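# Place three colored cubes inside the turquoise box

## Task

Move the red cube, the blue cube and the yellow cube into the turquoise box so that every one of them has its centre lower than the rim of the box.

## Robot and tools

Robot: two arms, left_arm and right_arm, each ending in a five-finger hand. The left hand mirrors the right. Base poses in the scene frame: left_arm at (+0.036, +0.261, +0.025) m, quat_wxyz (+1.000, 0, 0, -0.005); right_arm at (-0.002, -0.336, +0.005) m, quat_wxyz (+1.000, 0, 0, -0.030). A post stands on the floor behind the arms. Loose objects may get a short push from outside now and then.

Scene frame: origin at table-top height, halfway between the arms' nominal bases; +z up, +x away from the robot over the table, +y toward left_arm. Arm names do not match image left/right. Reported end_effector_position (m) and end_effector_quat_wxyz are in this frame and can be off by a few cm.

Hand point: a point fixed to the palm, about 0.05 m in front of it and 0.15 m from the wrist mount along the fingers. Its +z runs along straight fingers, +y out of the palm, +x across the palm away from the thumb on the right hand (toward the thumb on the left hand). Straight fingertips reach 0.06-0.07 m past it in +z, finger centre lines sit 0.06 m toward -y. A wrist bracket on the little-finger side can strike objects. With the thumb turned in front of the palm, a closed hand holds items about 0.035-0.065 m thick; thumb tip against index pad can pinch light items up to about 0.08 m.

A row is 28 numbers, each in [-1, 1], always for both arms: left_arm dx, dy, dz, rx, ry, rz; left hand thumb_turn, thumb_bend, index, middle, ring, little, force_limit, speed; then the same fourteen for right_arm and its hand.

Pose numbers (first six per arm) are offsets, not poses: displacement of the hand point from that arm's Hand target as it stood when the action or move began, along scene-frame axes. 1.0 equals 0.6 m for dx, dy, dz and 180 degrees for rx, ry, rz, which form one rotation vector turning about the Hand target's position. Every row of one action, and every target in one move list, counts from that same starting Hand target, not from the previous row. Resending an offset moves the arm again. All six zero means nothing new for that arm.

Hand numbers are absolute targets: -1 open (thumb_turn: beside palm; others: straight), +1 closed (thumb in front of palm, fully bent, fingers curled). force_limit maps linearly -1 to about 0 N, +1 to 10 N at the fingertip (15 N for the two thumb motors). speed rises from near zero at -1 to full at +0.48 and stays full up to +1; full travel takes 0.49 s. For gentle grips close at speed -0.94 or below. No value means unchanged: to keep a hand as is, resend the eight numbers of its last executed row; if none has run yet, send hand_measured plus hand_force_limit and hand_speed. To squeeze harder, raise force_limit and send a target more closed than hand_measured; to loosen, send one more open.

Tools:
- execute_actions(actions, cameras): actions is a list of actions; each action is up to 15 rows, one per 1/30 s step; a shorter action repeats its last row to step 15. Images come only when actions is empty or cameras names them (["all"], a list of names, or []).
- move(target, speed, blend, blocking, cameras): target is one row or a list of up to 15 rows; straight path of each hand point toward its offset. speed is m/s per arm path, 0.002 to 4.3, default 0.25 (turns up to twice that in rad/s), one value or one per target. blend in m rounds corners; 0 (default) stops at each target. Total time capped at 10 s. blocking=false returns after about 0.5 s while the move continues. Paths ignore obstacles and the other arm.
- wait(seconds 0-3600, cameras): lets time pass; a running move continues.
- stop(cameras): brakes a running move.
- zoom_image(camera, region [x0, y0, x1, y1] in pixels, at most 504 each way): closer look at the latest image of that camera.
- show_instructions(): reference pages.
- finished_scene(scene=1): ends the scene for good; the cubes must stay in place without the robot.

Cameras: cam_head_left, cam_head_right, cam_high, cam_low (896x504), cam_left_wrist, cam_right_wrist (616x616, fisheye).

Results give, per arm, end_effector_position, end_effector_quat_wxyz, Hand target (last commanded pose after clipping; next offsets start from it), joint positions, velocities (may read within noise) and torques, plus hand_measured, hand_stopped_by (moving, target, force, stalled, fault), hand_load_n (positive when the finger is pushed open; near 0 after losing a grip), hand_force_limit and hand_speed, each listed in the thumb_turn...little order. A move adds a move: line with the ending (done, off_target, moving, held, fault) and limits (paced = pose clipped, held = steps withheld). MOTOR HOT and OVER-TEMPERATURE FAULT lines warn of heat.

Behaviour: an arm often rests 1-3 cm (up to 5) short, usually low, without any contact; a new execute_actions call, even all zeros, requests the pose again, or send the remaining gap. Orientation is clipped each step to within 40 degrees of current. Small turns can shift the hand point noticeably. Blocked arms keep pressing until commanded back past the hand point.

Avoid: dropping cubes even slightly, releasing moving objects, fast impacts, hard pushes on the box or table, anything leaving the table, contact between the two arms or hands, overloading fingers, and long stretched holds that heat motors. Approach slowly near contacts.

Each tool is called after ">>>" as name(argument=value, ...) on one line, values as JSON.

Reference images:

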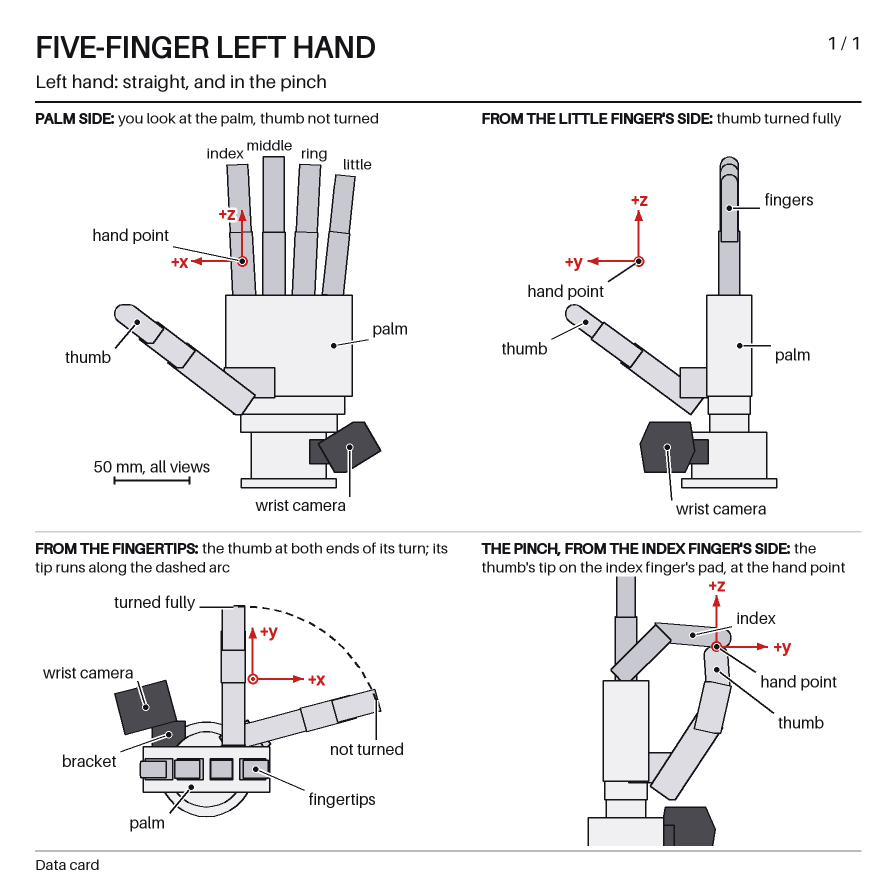

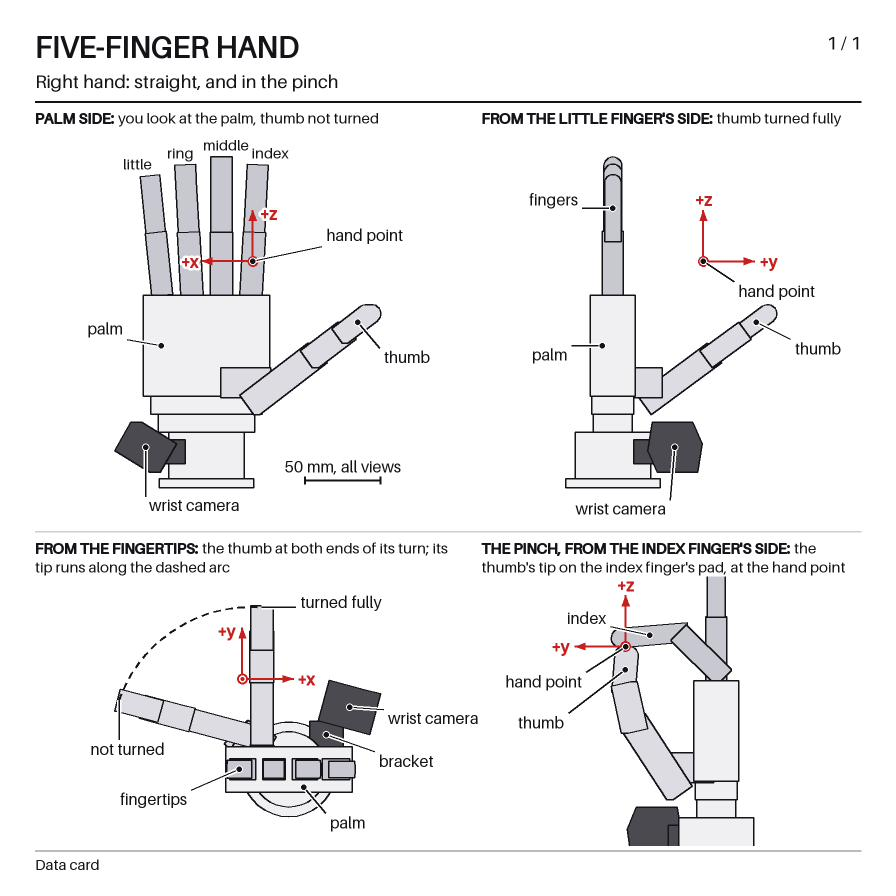

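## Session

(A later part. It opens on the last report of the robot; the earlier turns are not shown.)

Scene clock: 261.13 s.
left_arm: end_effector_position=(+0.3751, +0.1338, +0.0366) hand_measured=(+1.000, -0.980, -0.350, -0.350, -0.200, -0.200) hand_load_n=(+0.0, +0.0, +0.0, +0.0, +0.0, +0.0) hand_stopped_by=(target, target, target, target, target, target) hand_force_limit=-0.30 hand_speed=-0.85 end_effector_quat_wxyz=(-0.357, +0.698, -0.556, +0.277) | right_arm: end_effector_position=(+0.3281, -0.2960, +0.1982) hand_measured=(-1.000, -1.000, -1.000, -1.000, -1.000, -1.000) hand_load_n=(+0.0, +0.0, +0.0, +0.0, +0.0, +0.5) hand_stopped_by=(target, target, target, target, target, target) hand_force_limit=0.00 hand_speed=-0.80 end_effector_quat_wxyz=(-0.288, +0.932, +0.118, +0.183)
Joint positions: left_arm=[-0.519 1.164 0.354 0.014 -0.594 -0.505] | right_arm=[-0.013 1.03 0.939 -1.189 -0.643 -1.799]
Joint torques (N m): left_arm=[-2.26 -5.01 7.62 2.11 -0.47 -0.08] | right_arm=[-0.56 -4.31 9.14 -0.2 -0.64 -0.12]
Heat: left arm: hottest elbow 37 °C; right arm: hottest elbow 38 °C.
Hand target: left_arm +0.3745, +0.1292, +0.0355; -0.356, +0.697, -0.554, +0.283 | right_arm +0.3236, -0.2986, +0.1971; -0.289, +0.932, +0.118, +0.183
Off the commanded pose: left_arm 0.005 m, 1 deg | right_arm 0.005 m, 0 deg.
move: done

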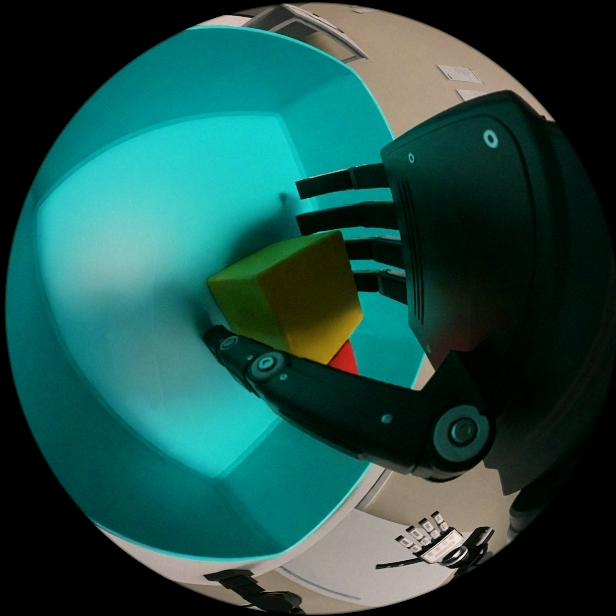

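>>> move(target=[[0,0.0,0.1917,0,0,0, 1,-0.98,-0.35,-0.35,-0.2,-0.2,-0.3,-0.85, 0,0,0,0,0,0,-1,-1,-1,-1,-1,-1,0,-0.8],[0.2755,-0.2775,0.1917,0,0,-0.1667, 1,-1,-0.7,-0.7,-0.7,-0.7,-0.3,0, 0,0,0,0,0,0,-1,-1,-1,-1,-1,-1,0,-0.8],[0.2755,-0.2775,0.0667,0,0,-0.1667, 1,-1,-0.7,-0.7,-0.7,-0.7,-0.3,0, 0,0,0,0,0,0,-1,-1,-1,-1,-1,-1,0,-0.8]], speed=[0.15,0.3,0.2], blend=[0.04,0,0], cameras=["cam_head_left","cam_head_right","cam_high","cam_low","cam_left_wrist"])

>>> zoom_image(camera="cam_head_left", region=[310, 210, 450, 345])

>>> zoom_image(camera="cam_high", region=[420, 150, 620, 330])

>>> zoom_image(camera="cam_left_wrist", region=[130, 150, 400, 400])

Scene clock: 269.67 s.
left_arm: end_effector_position=(+0.5348, -0.0371, +0.0700) hand_measured=(+1.000, -1.000, -0.700, -0.700, -0.700, -0.700) hand_load_n=(+0.0, +0.0, +0.0, +0.0, +0.0, +0.0) hand_stopped_by=(target, target, target, target, target, target) hand_force_limit=-0.30 hand_speed=0.00 end_effector_quat_wxyz=(+0.265, -0.535, +0.718, -0.357) | right_arm: end_effector_position=(+0.3281, -0.2960, +0.1982) hand_measured=(-1.000, -1.000, -1.000, -1.000, -1.000, -1.000) hand_load_n=(+0.0, +0.0, +0.0, +0.0, +0.0, +0.0) hand_stopped_by=(target, target, target, target, target, target) hand_force_limit=0.00 hand_speed=-0.80 end_effector_quat_wxyz=(-0.288, +0.932, +0.118, +0.183)
Joint positions: left_arm=[-0.524 1.626 0.917 0.045 -0.192 -0.15] | right_arm=[-0.013 1.03 0.939 -1.189 -0.643 -1.799]
Joint torques (N m): left_arm=[-1.08 -12.51 9.05 2.4 0.02 0.13] | right_arm=[-0.85 -4.42 9.17 -0.17 -0.65 -0.12]
Heat: left arm: hottest elbow 37 °C; right arm: hottest elbow 38 °C.
Hand target: left_arm +0.5397, -0.0375, +0.0756; +0.270, -0.530, +0.716, -0.365 | right_arm +0.3236, -0.2986, +0.1971; -0.289, +0.932, +0.118, +0.183
Off the commanded pose: left_arm 0.007 m, 1 deg | right_arm 0.005 m, 0 deg.
move: done; target 2's new numbers were sent with left_arm's hand 0.038 m and 3 deg from that target

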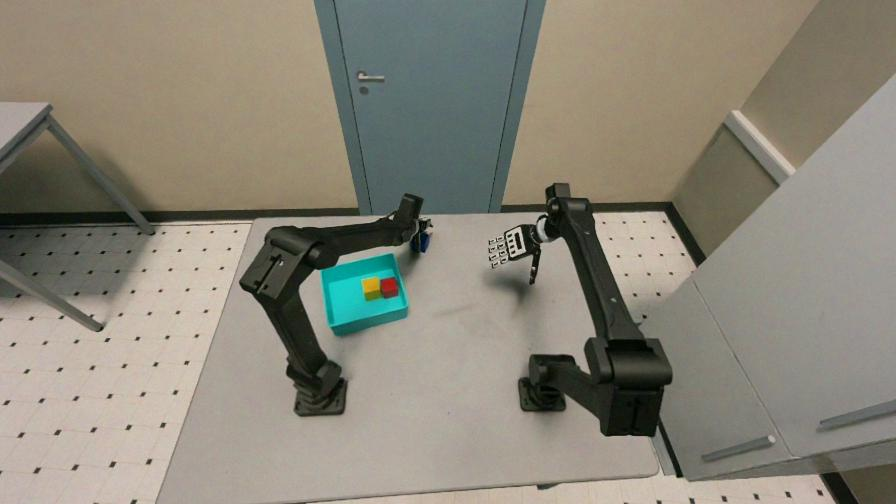

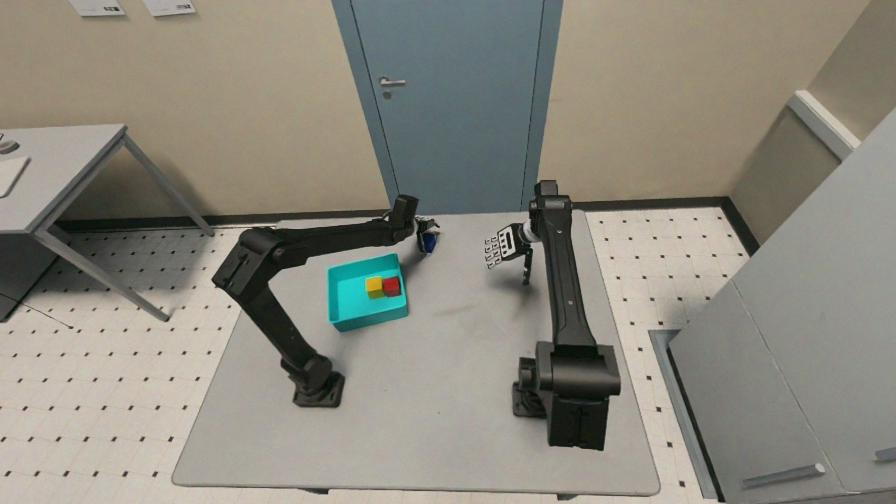

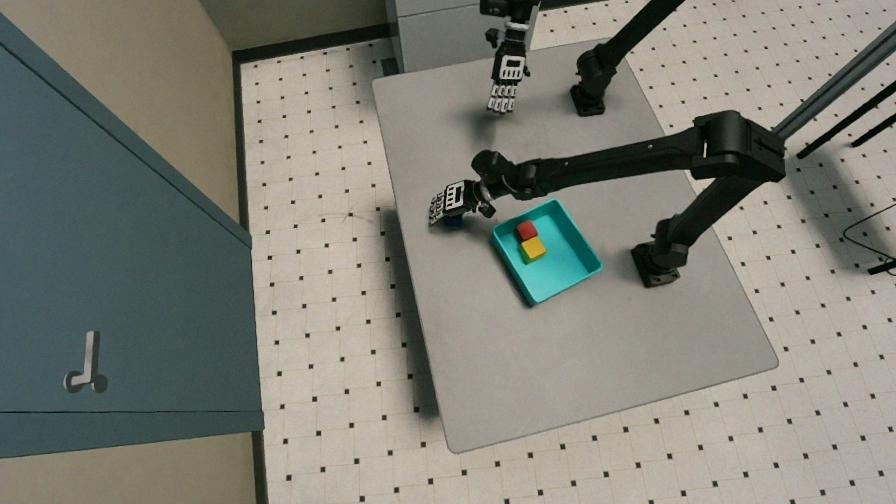

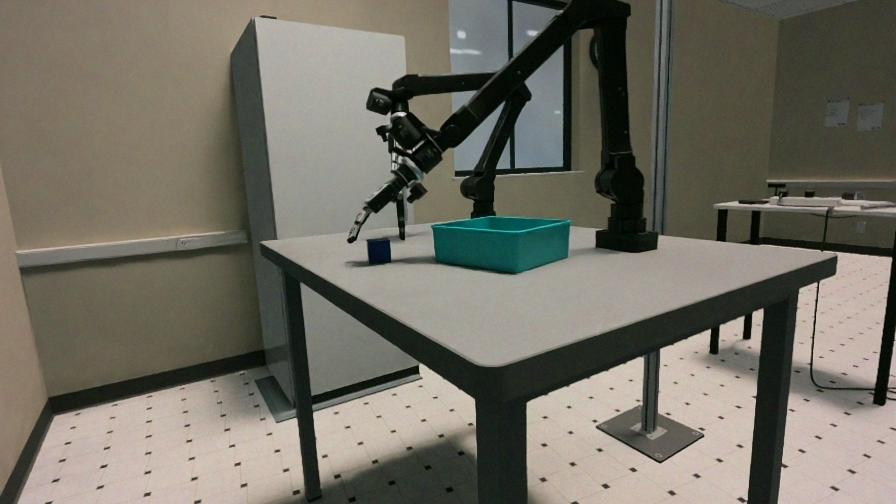

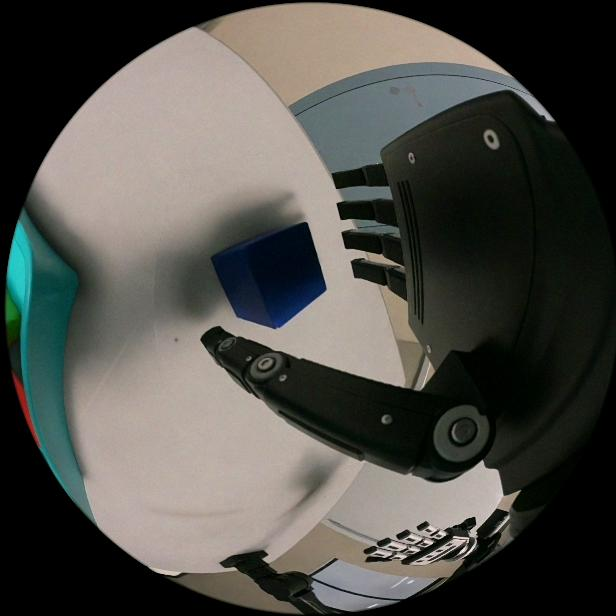

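Scaled by 3.600 from the camera's image (finer frame: 1280x720).

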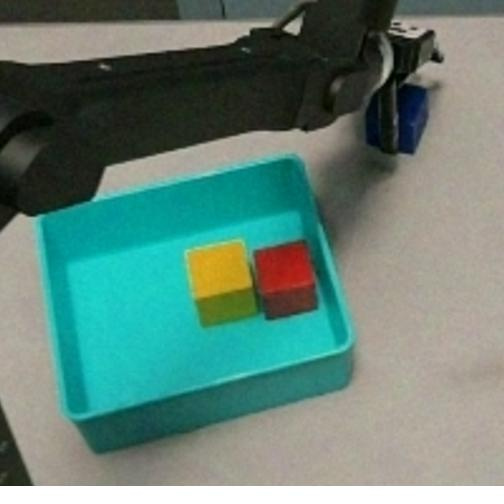

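Scaled by 2.520 from the camera's image (finer frame: 1280x720).

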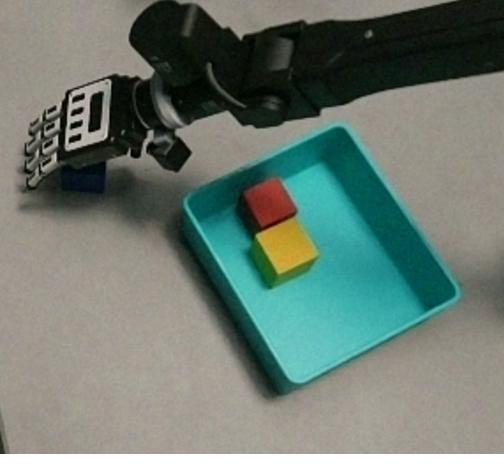

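Scaled by 1.867 from the camera's image (finer frame: 880x880).

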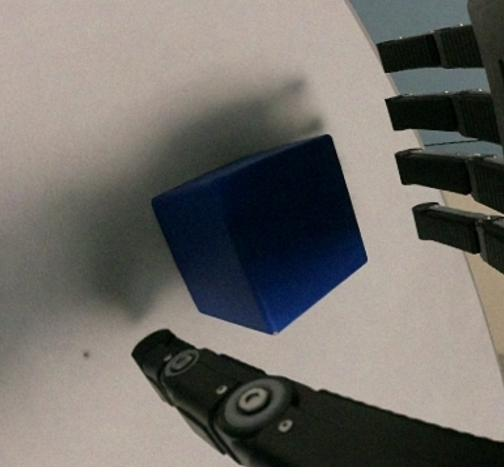

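>>> move(target=[[0.006,0.005,-0.067,0,0,0, 1,-1,-0.7,-0.7,-0.7,-0.7,-0.3,0, 0,0,0,0,0,0,-1,-1,-1,-1,-1,-1,0,-0.8],[0.006,0.005,-0.067,0,0,0, 1,-0.8,0.3,0.3,-0.7,-0.7,-0.3,-0.9, 0,0,0,0,0,0,-1,-1,-1,-1,-1,-1,0,-0.8]], speed=0.08, cameras=["cam_head_left","cam_low","cam_left_wrist"])

>>> zoom_image(camera="cam_low", region=[320, 160, 480, 310])

>>> zoom_image(camera="cam_left_wrist", region=[130, 150, 400, 400])

Scene clock: 279.37 s.
left_arm: end_effector_position=(+0.5379, -0.0403, +0.0350) hand_measured=(+1.000, -0.802, -0.004, -0.040, -0.700, -0.700) hand_load_n=(+0.5, +5.0, +4.5, +1.5, +0.0, +0.0) hand_stopped_by=(target, target, force, force, target, target) hand_force_limit=-0.30 hand_speed=-0.90 end_effector_quat_wxyz=(+0.265, -0.531, +0.719, -0.363) | right_arm: end_effector_position=(+0.3281, -0.2960, +0.1982) hand_measured=(-1.000, -1.000, -1.000, -1.000, -1.000, -1.000) hand_load_n=(+0.0, +0.0, +0.0, +0.0, +0.0, +0.0) hand_stopped_by=(target, target, target, target, target, target) hand_force_limit=0.00 hand_speed=-0.80 end_effector_quat_wxyz=(-0.288, +0.932, +0.118, +0.183)
Joint positions: left_arm=[-0.524 1.706 0.893 0.161 -0.184 -0.144] | right_arm=[-0.013 1.03 0.939 -1.189 -0.643 -1.799]
Joint torques (N m): left_arm=[-0.38 -12.45 8.01 2.41 0.02 0.12] | right_arm=[-0.97 -4.48 9.2 -0.12 -0.64 -0.12]
Heat: left arm: hottest elbow 36 °C; right arm: hottest elbow 38 °C.
Hand target: left_arm +0.5433, -0.0345, +0.0354; +0.270, -0.530, +0.716, -0.365 | right_arm +0.3236, -0.2986, +0.1971; -0.289, +0.932, +0.118, +0.183
Off the commanded pose: left_arm 0.008 m, 1 deg | right_arm 0.005 m, 0 deg.
move: done

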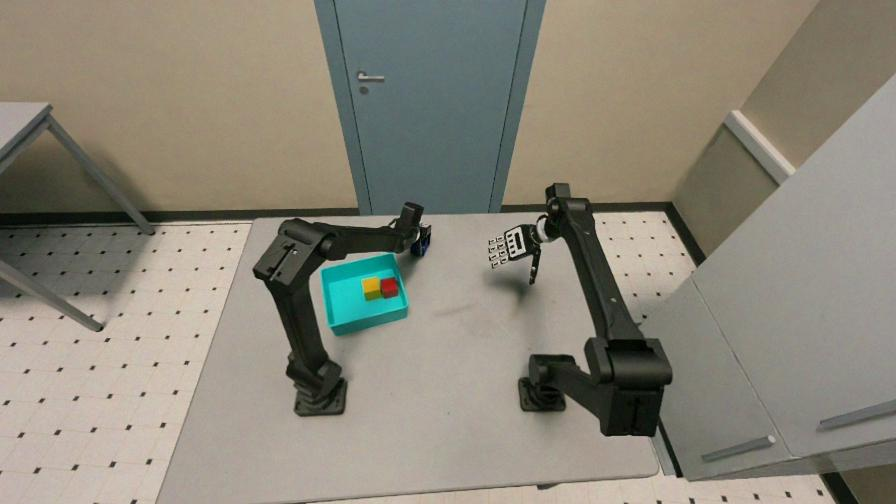

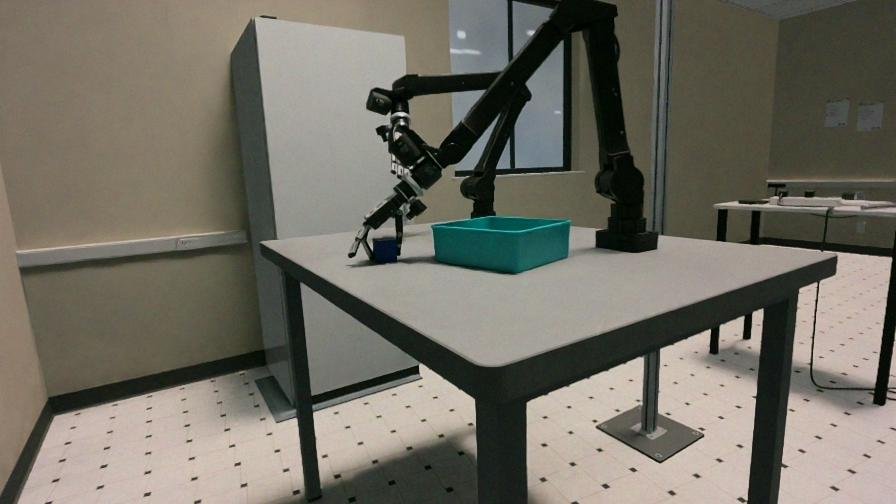

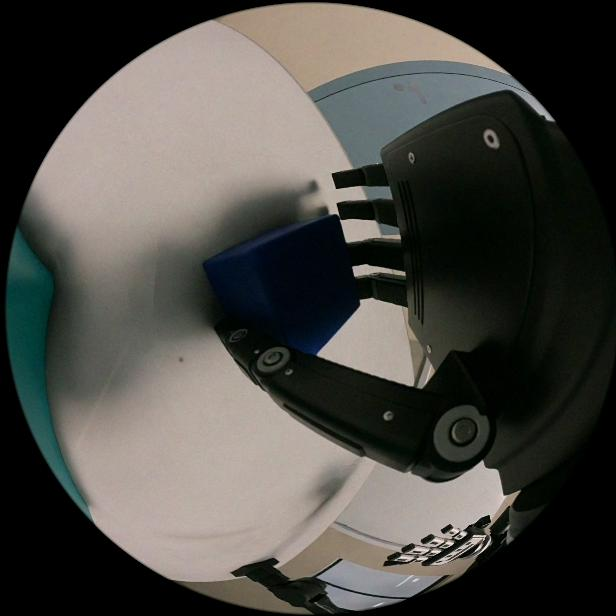

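Scaled by 3.150 from the camera's image (finer frame: 1280x720).

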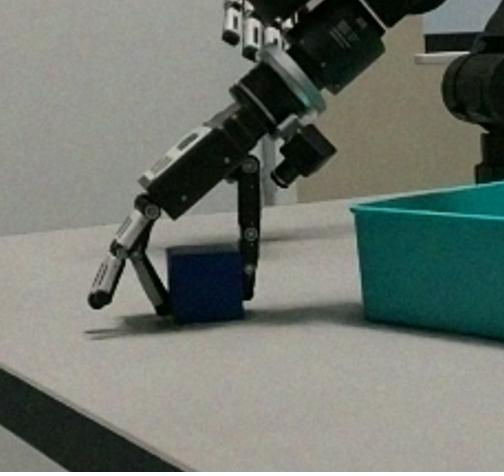

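Scaled by 1.867 from the camera's image (finer frame: 880x880).

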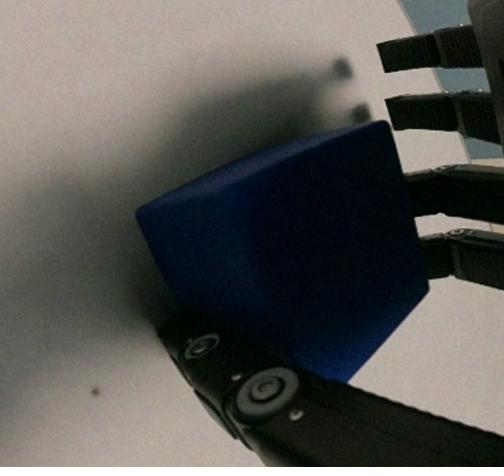

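>>> move(target=[[0,0,0.0,0,0,0, 1,-1,-0.5,-0.5,-0.7,-0.7,-0.3,-0.7, 0,0,0,0,0,0,-1,-1,-1,-1,-1,-1,0,-0.8],[0.002,0.015,0.0,0,0,0, 1,-1,-0.5,-0.5,-0.7,-0.7,-0.3,-0.7, 0,0,0,0,0,0,-1,-1,-1,-1,-1,-1,0,-0.8]], speed=0.08, cameras=["cam_left_wrist"])

>>> zoom_image(camera="cam_left_wrist", region=[130, 150, 400, 400])

Scene clock: 285.30 s.
left_arm: end_effector_position=(+0.5401, -0.0304, +0.0323) hand_measured=(+1.000, -1.000, -0.500, -0.500, -0.700, -0.700) hand_load_n=(+0.0, +0.0, +0.0, +0.0, +0.0, +0.0) hand_stopped_by=(target, target, target, target, target, target) hand_force_limit=-0.30 hand_speed=-0.70 end_effector_quat_wxyz=(+0.264, -0.533, +0.719, -0.360) | right_arm: end_effector_position=(+0.3281, -0.2960, +0.1982) hand_measured=(-1.000, -1.000, -1.000, -1.000, -1.000, -1.000) hand_load_n=(+0.0, +0.0, +0.0, +0.0, +0.0, +0.0) hand_stopped_by=(target, target, target, target, target, target) hand_force_limit=0.00 hand_speed=-0.80 end_effector_quat_wxyz=(-0.288, +0.932, +0.118, +0.183)
Joint positions: left_arm=[-0.504 1.706 0.885 0.165 -0.17 -0.134] | right_arm=[-0.013 1.03 0.939 -1.189 -0.643 -1.799]
Joint torques (N m): left_arm=[-0.56 -12.92 7.73 2.47 0.03 0.16] | right_arm=[-0.79 -4.31 9.13 -0.09 -0.62 -0.11]
Heat: left arm: hottest elbow 37 °C; right arm: hottest elbow 38 °C.
Hand target: left_arm +0.5446, -0.0253, +0.0354; +0.270, -0.530, +0.716, -0.365 | right_arm +0.3236, -0.2986, +0.1971; -0.289, +0.932, +0.118, +0.183
Off the commanded pose: left_arm 0.007 m, 1 deg | right_arm 0.005 m, 0 deg.
move: done

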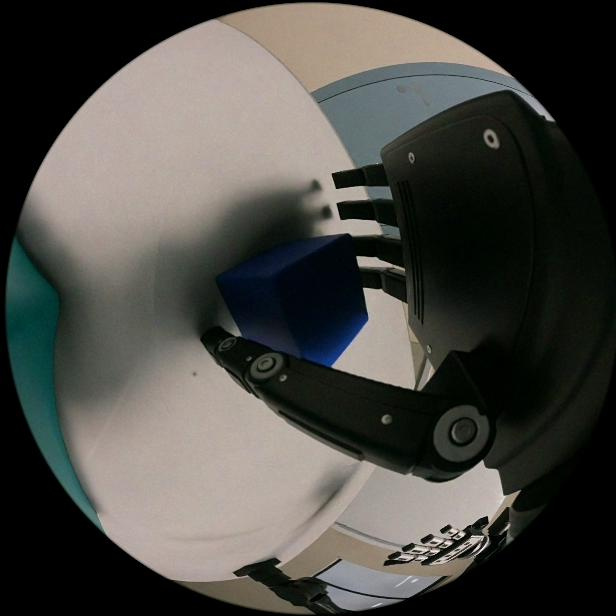

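Scaled by 1.867 from the camera's image (finer frame: 880x880).

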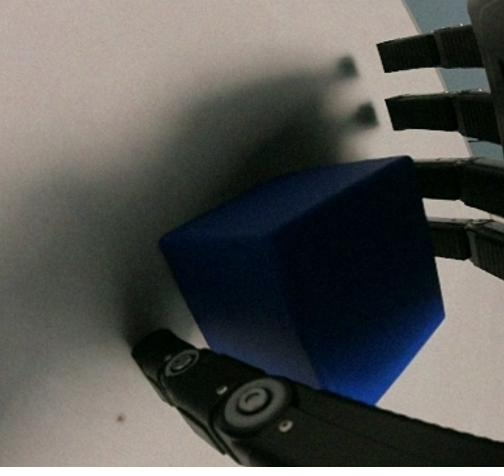

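>>> move(target=[0,0,0,0,0,0, 1,-0.8,0.3,0.3,-0.7,-0.7,-0.3,-0.9, 0,0,0,0,0,0,-1,-1,-1,-1,-1,-1,0,-0.8], cameras=["cam_left_wrist"])

>>> zoom_image(camera="cam_left_wrist", region=[130, 150, 400, 400])

Scene clock: 290.27 s.
left_arm: end_effector_position=(+0.5411, -0.0309, +0.0333) hand_measured=(+1.000, -0.802, +0.002, -0.036, -0.700, -0.700) hand_load_n=(+0.0, +6.5, +5.0, +2.5, +0.0, +0.0) hand_stopped_by=(target, target, force, force, target, target) hand_force_limit=-0.30 hand_speed=-0.90 end_effector_quat_wxyz=(+0.266, -0.531, +0.718, -0.363) | right_arm: end_effector_position=(+0.3281, -0.2960, +0.1982) hand_measured=(-1.000, -1.000, -1.000, -1.000, -1.000, -1.000) hand_load_n=(+0.0, +0.0, +0.0, +0.0, -0.5, +0.0) hand_stopped_by=(target, target, target, target, target, target) hand_force_limit=0.00 hand_speed=-0.80 end_effector_quat_wxyz=(-0.288, +0.932, +0.118, +0.183)
Joint positions: left_arm=[-0.504 1.706 0.885 0.171 -0.169 -0.132] | right_arm=[-0.013 1.03 0.939 -1.189 -0.643 -1.799]
Joint torques (N m): left_arm=[-0.56 -12.92 7.72 2.24 0.02 0.12] | right_arm=[-0.97 -4.66 9.17 -0.17 -0.65 -0.11]
Heat: left arm: hottest elbow 36 °C; right arm: hottest elbow 38 °C.
Hand target: left_arm +0.5446, -0.0253, +0.0354; +0.270, -0.530, +0.716, -0.365 | right_arm +0.3236, -0.2986, +0.1971; -0.289, +0.932, +0.118, +0.183
Off the commanded pose: left_arm 0.007 m, 1 deg | right_arm 0.005 m, 0 deg.
move: done

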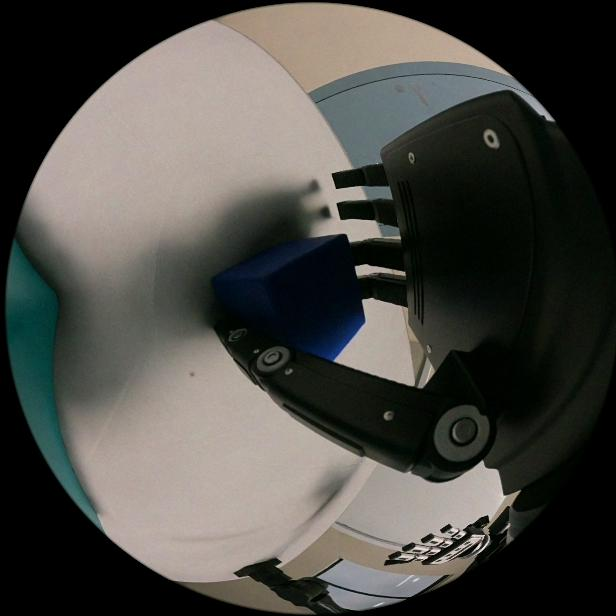

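Scaled by 1.867 from the camera's image (finer frame: 880x880).

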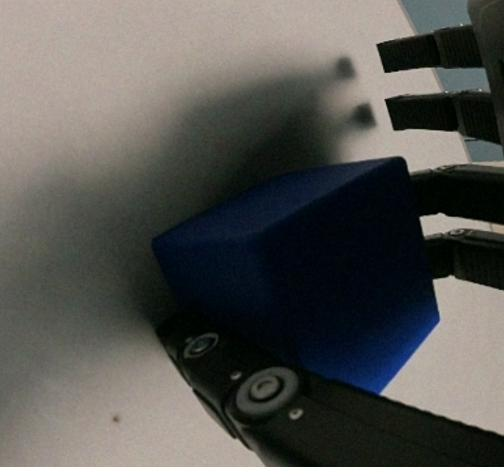

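>>> move(target=[[0,0,0.24,0,0,0, 1,-0.8,0.3,0.3,-0.7,-0.7,-0.3,-0.9, 0,0,0,0,0,0,-1,-1,-1,-1,-1,-1,0,-0.8],[-0.2918,0.3583,0.24,0,0,0.1667, 1,-0.8,0.3,0.3,-0.2,-0.2,-0.3,-0.5, 0,0,0,0,0,0,-1,-1,-1,-1,-1,-1,0,-0.8],[-0.2918,0.3583,0.095,0,0,0.1667, 1,-0.8,0.3,0.3,-0.2,-0.2,-0.3,-0.5, 0,0,0,0,0,0,-1,-1,-1,-1,-1,-1,0,-0.8]], blend=[0.04,0,0], speed=[0.15,0.25,0.12], cameras=["cam_head_left","cam_head_right","cam_high","cam_low","cam_left_wrist"])

>>> zoom_image(camera="cam_head_right", region=[310, 210, 430, 345])

>>> zoom_image(camera="cam_high", region=[480, 180, 630, 330])

>>> zoom_image(camera="cam_left_wrist", region=[130, 150, 450, 450])

Scene clock: 306.30 s.
left_arm: end_effector_position=(+0.3633, +0.1879, +0.0884) hand_measured=(+1.000, -0.802, +0.002, -0.036, -0.200, -0.200) hand_load_n=(+0.0, +7.0, +4.5, +2.5, +0.0, +0.0) hand_stopped_by=(target, target, force, force, target, target) hand_force_limit=-0.30 hand_speed=-0.50 end_effector_quat_wxyz=(-0.353, +0.692, -0.567, +0.274) | right_arm: end_effector_position=(+0.3281, -0.2960, +0.1982) hand_measured=(-1.000, -1.000, -1.000, -1.000, -1.000, -1.000) hand_load_n=(+0.0, +0.0, +0.0, +0.0, +0.0, +0.5) hand_stopped_by=(target, target, target, target, target, target) hand_force_limit=0.00 hand_speed=-0.80 end_effector_quat_wxyz=(-0.288, +0.932, +0.118, +0.183)
Joint positions: left_arm=[-0.319 0.863 0.359 -0.219 -0.433 -0.329] | right_arm=[-0.013 1.03 0.939 -1.189 -0.643 -1.799]
Joint torques (N m): left_arm=[-0.38 -3.31 10.1 2.35 -0.16 -0.08] | right_arm=[-1.14 -4.54 9.2 -0.16 -0.66 -0.11]
Heat: left arm: hottest elbow 36 °C; right arm: hottest elbow 38 °C.
Hand target: left_arm +0.3696, +0.1896, +0.0925; -0.356, +0.697, -0.554, +0.283 | right_arm +0.3236, -0.2986, +0.1971; -0.289, +0.932, +0.118, +0.183
Off the commanded pose: left_arm 0.008 m, 2 deg | right_arm 0.005 m, 0 deg.
move: done

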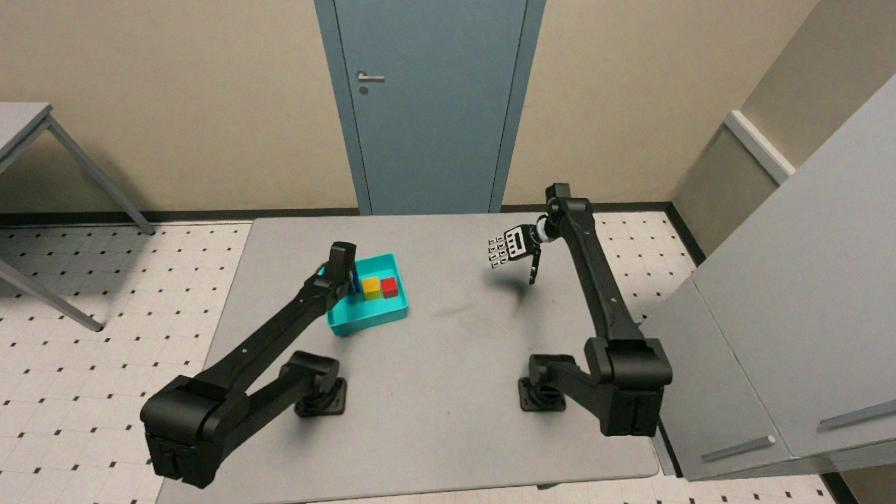

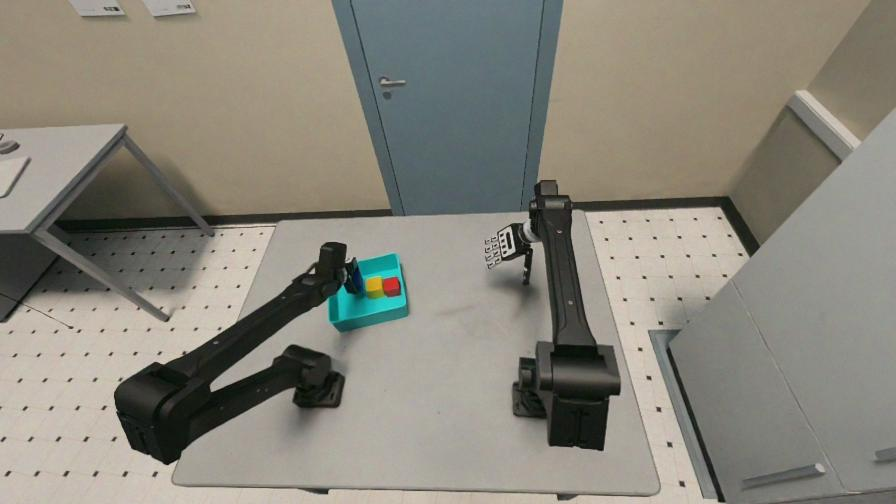

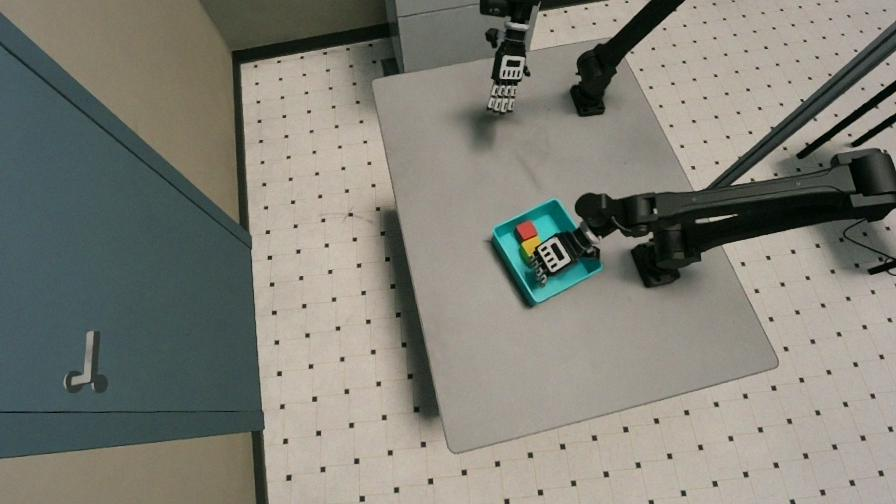

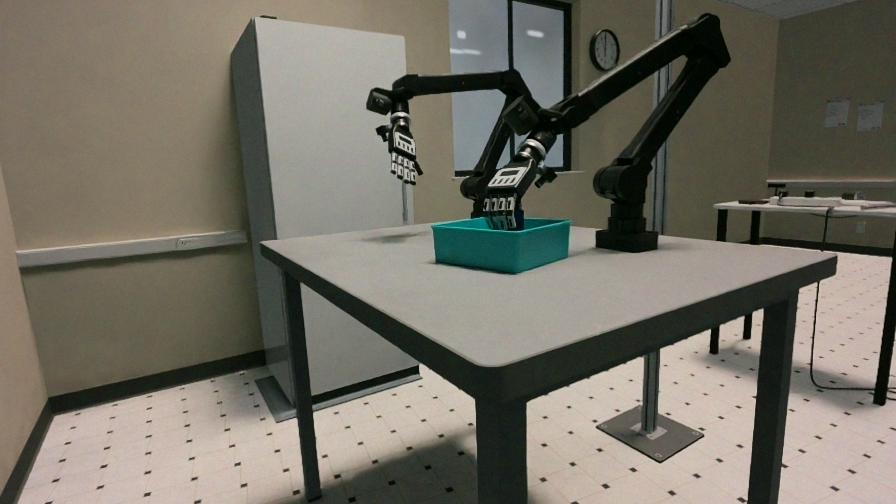

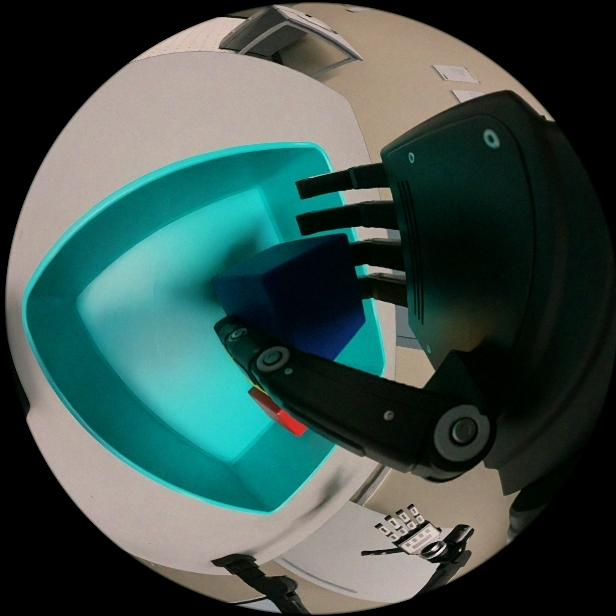

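Scaled by 3.733 from the camera's image (finer frame: 1280x720).

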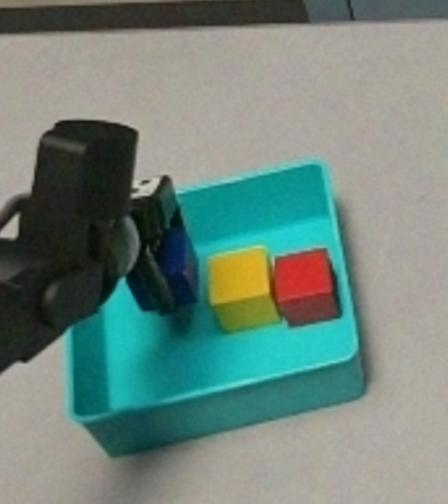

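Scaled by 3.360 from the camera's image (finer frame: 1280x720).

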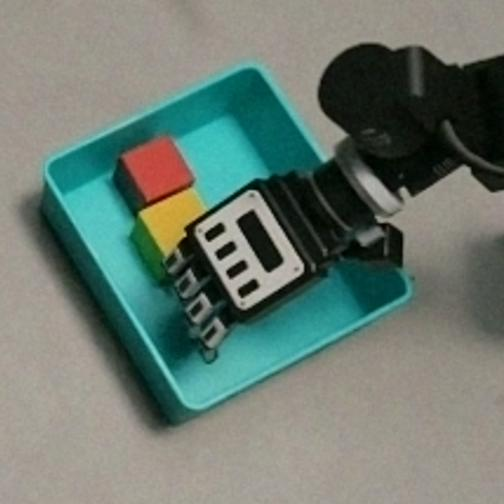

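Scaled by 1.575 from the camera's image (finer frame: 880x880).

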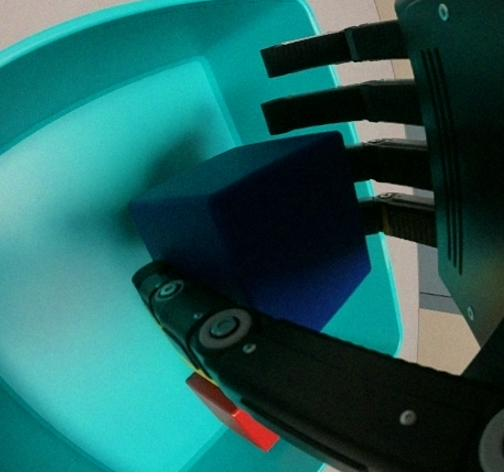

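>>> move(target=[[0,0,-0.085,0,0,0, 1,-0.8,0.3,0.3,-0.2,-0.2,-0.3,-0.5, 0,0,0,0,0,0,-1,-1,-1,-1,-1,-1,0,-0.8],[0,0,-0.095,0,0,0, 1,-0.8,0.3,0.3,-0.2,-0.2,-0.3,-0.5, 0,0,0,0,0,0,-1,-1,-1,-1,-1,-1,0,-0.8]], speed=[0.08,0.03], cameras=["cam_head_right","cam_high","cam_low","cam_left_wrist"])

>>> zoom_image(camera="cam_low", region=[420, 150, 590, 280])

>>> zoom_image(camera="cam_left_wrist", region=[130, 150, 450, 450])

Scene clock: 312.77 s.
left_arm: end_effector_position=(+0.3651, +0.1873, +0.0334) hand_measured=(+1.000, -0.802, +0.002, -0.036, -0.200, -0.200) hand_load_n=(+0.0, +7.0, +5.0, +3.0, +0.0, +0.5) hand_stopped_by=(target, target, force, force, target, target) hand_force_limit=-0.30 hand_speed=-0.50 end_effector_quat_wxyz=(-0.354, +0.692, -0.566, +0.276) | right_arm: end_effector_position=(+0.3281, -0.2960, +0.1982) hand_measured=(-1.000, -1.000, -1.000, -1.000, -1.000, -1.000) hand_load_n=(+0.0, +0.0, +0.0, +0.0, +0.0, +0.0) hand_stopped_by=(target, target, target, target, target, target) hand_force_limit=0.00 hand_speed=-0.80 end_effector_quat_wxyz=(-0.288, +0.932, +0.118, +0.183)
Joint positions: left_arm=[-0.319 1.053 0.265 0.07 -0.433 -0.329] | right_arm=[-0.013 1.03 0.939 -1.189 -0.643 -1.799]
Joint torques (N m): left_arm=[-0.38 -4.01 8.17 2.48 -0.16 -0.08] | right_arm=[-0.73 -4.48 9.13 -0.27 -0.63 -0.13]
Heat: left arm: hottest elbow 37 °C; right arm: hottest elbow 38 °C.
Hand target: left_arm +0.3696, +0.1896, +0.0354; -0.356, +0.697, -0.554, +0.283 | right_arm +0.3236, -0.2986, +0.1971; -0.289, +0.932, +0.118, +0.183
Off the commanded pose: left_arm 0.005 m, 2 deg | right_arm 0.005 m, 0 deg.
move: done

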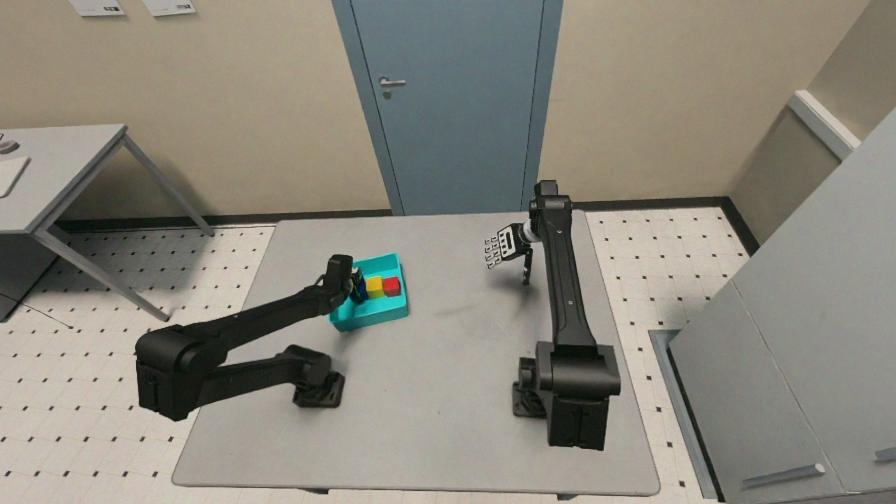

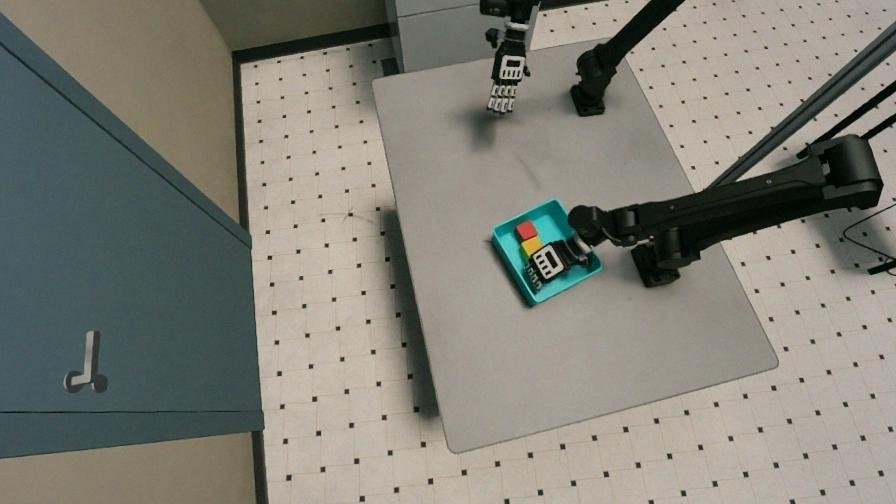

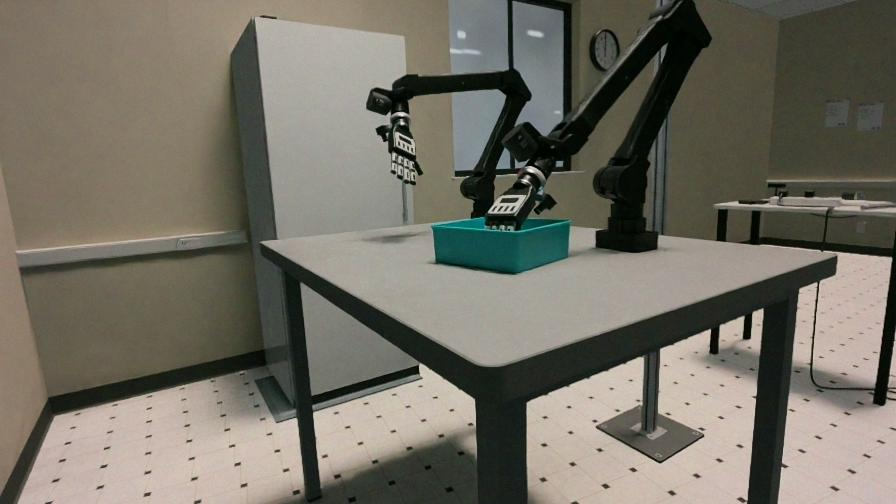

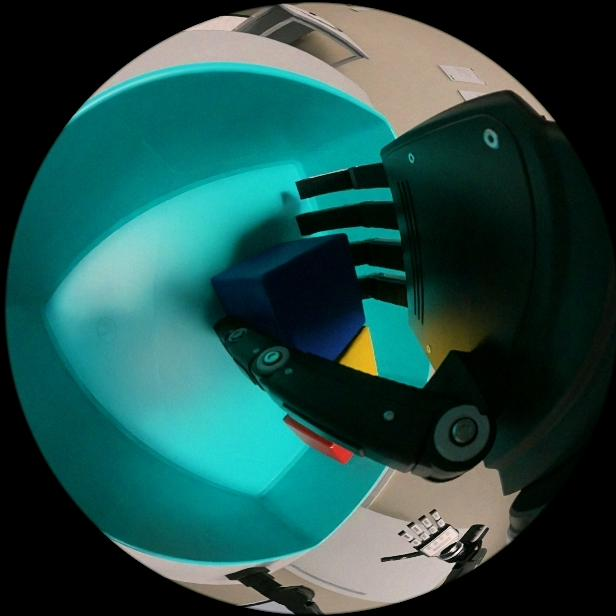

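Scaled by 2.965 from the camera's image (finer frame: 1280x720).

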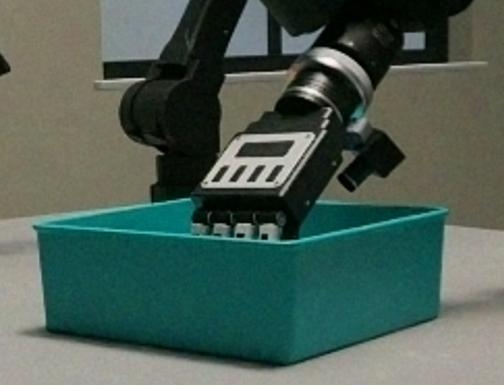

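Scaled by 1.575 from the camera's image (finer frame: 880x880).

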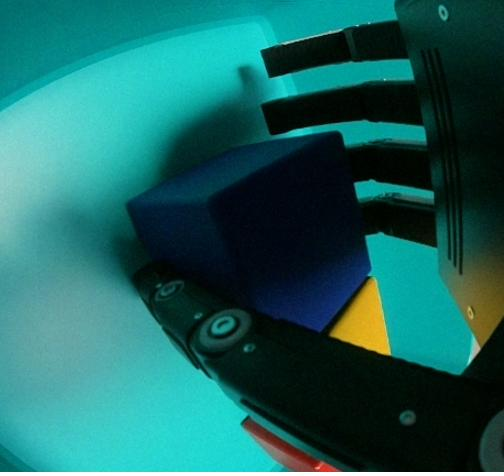

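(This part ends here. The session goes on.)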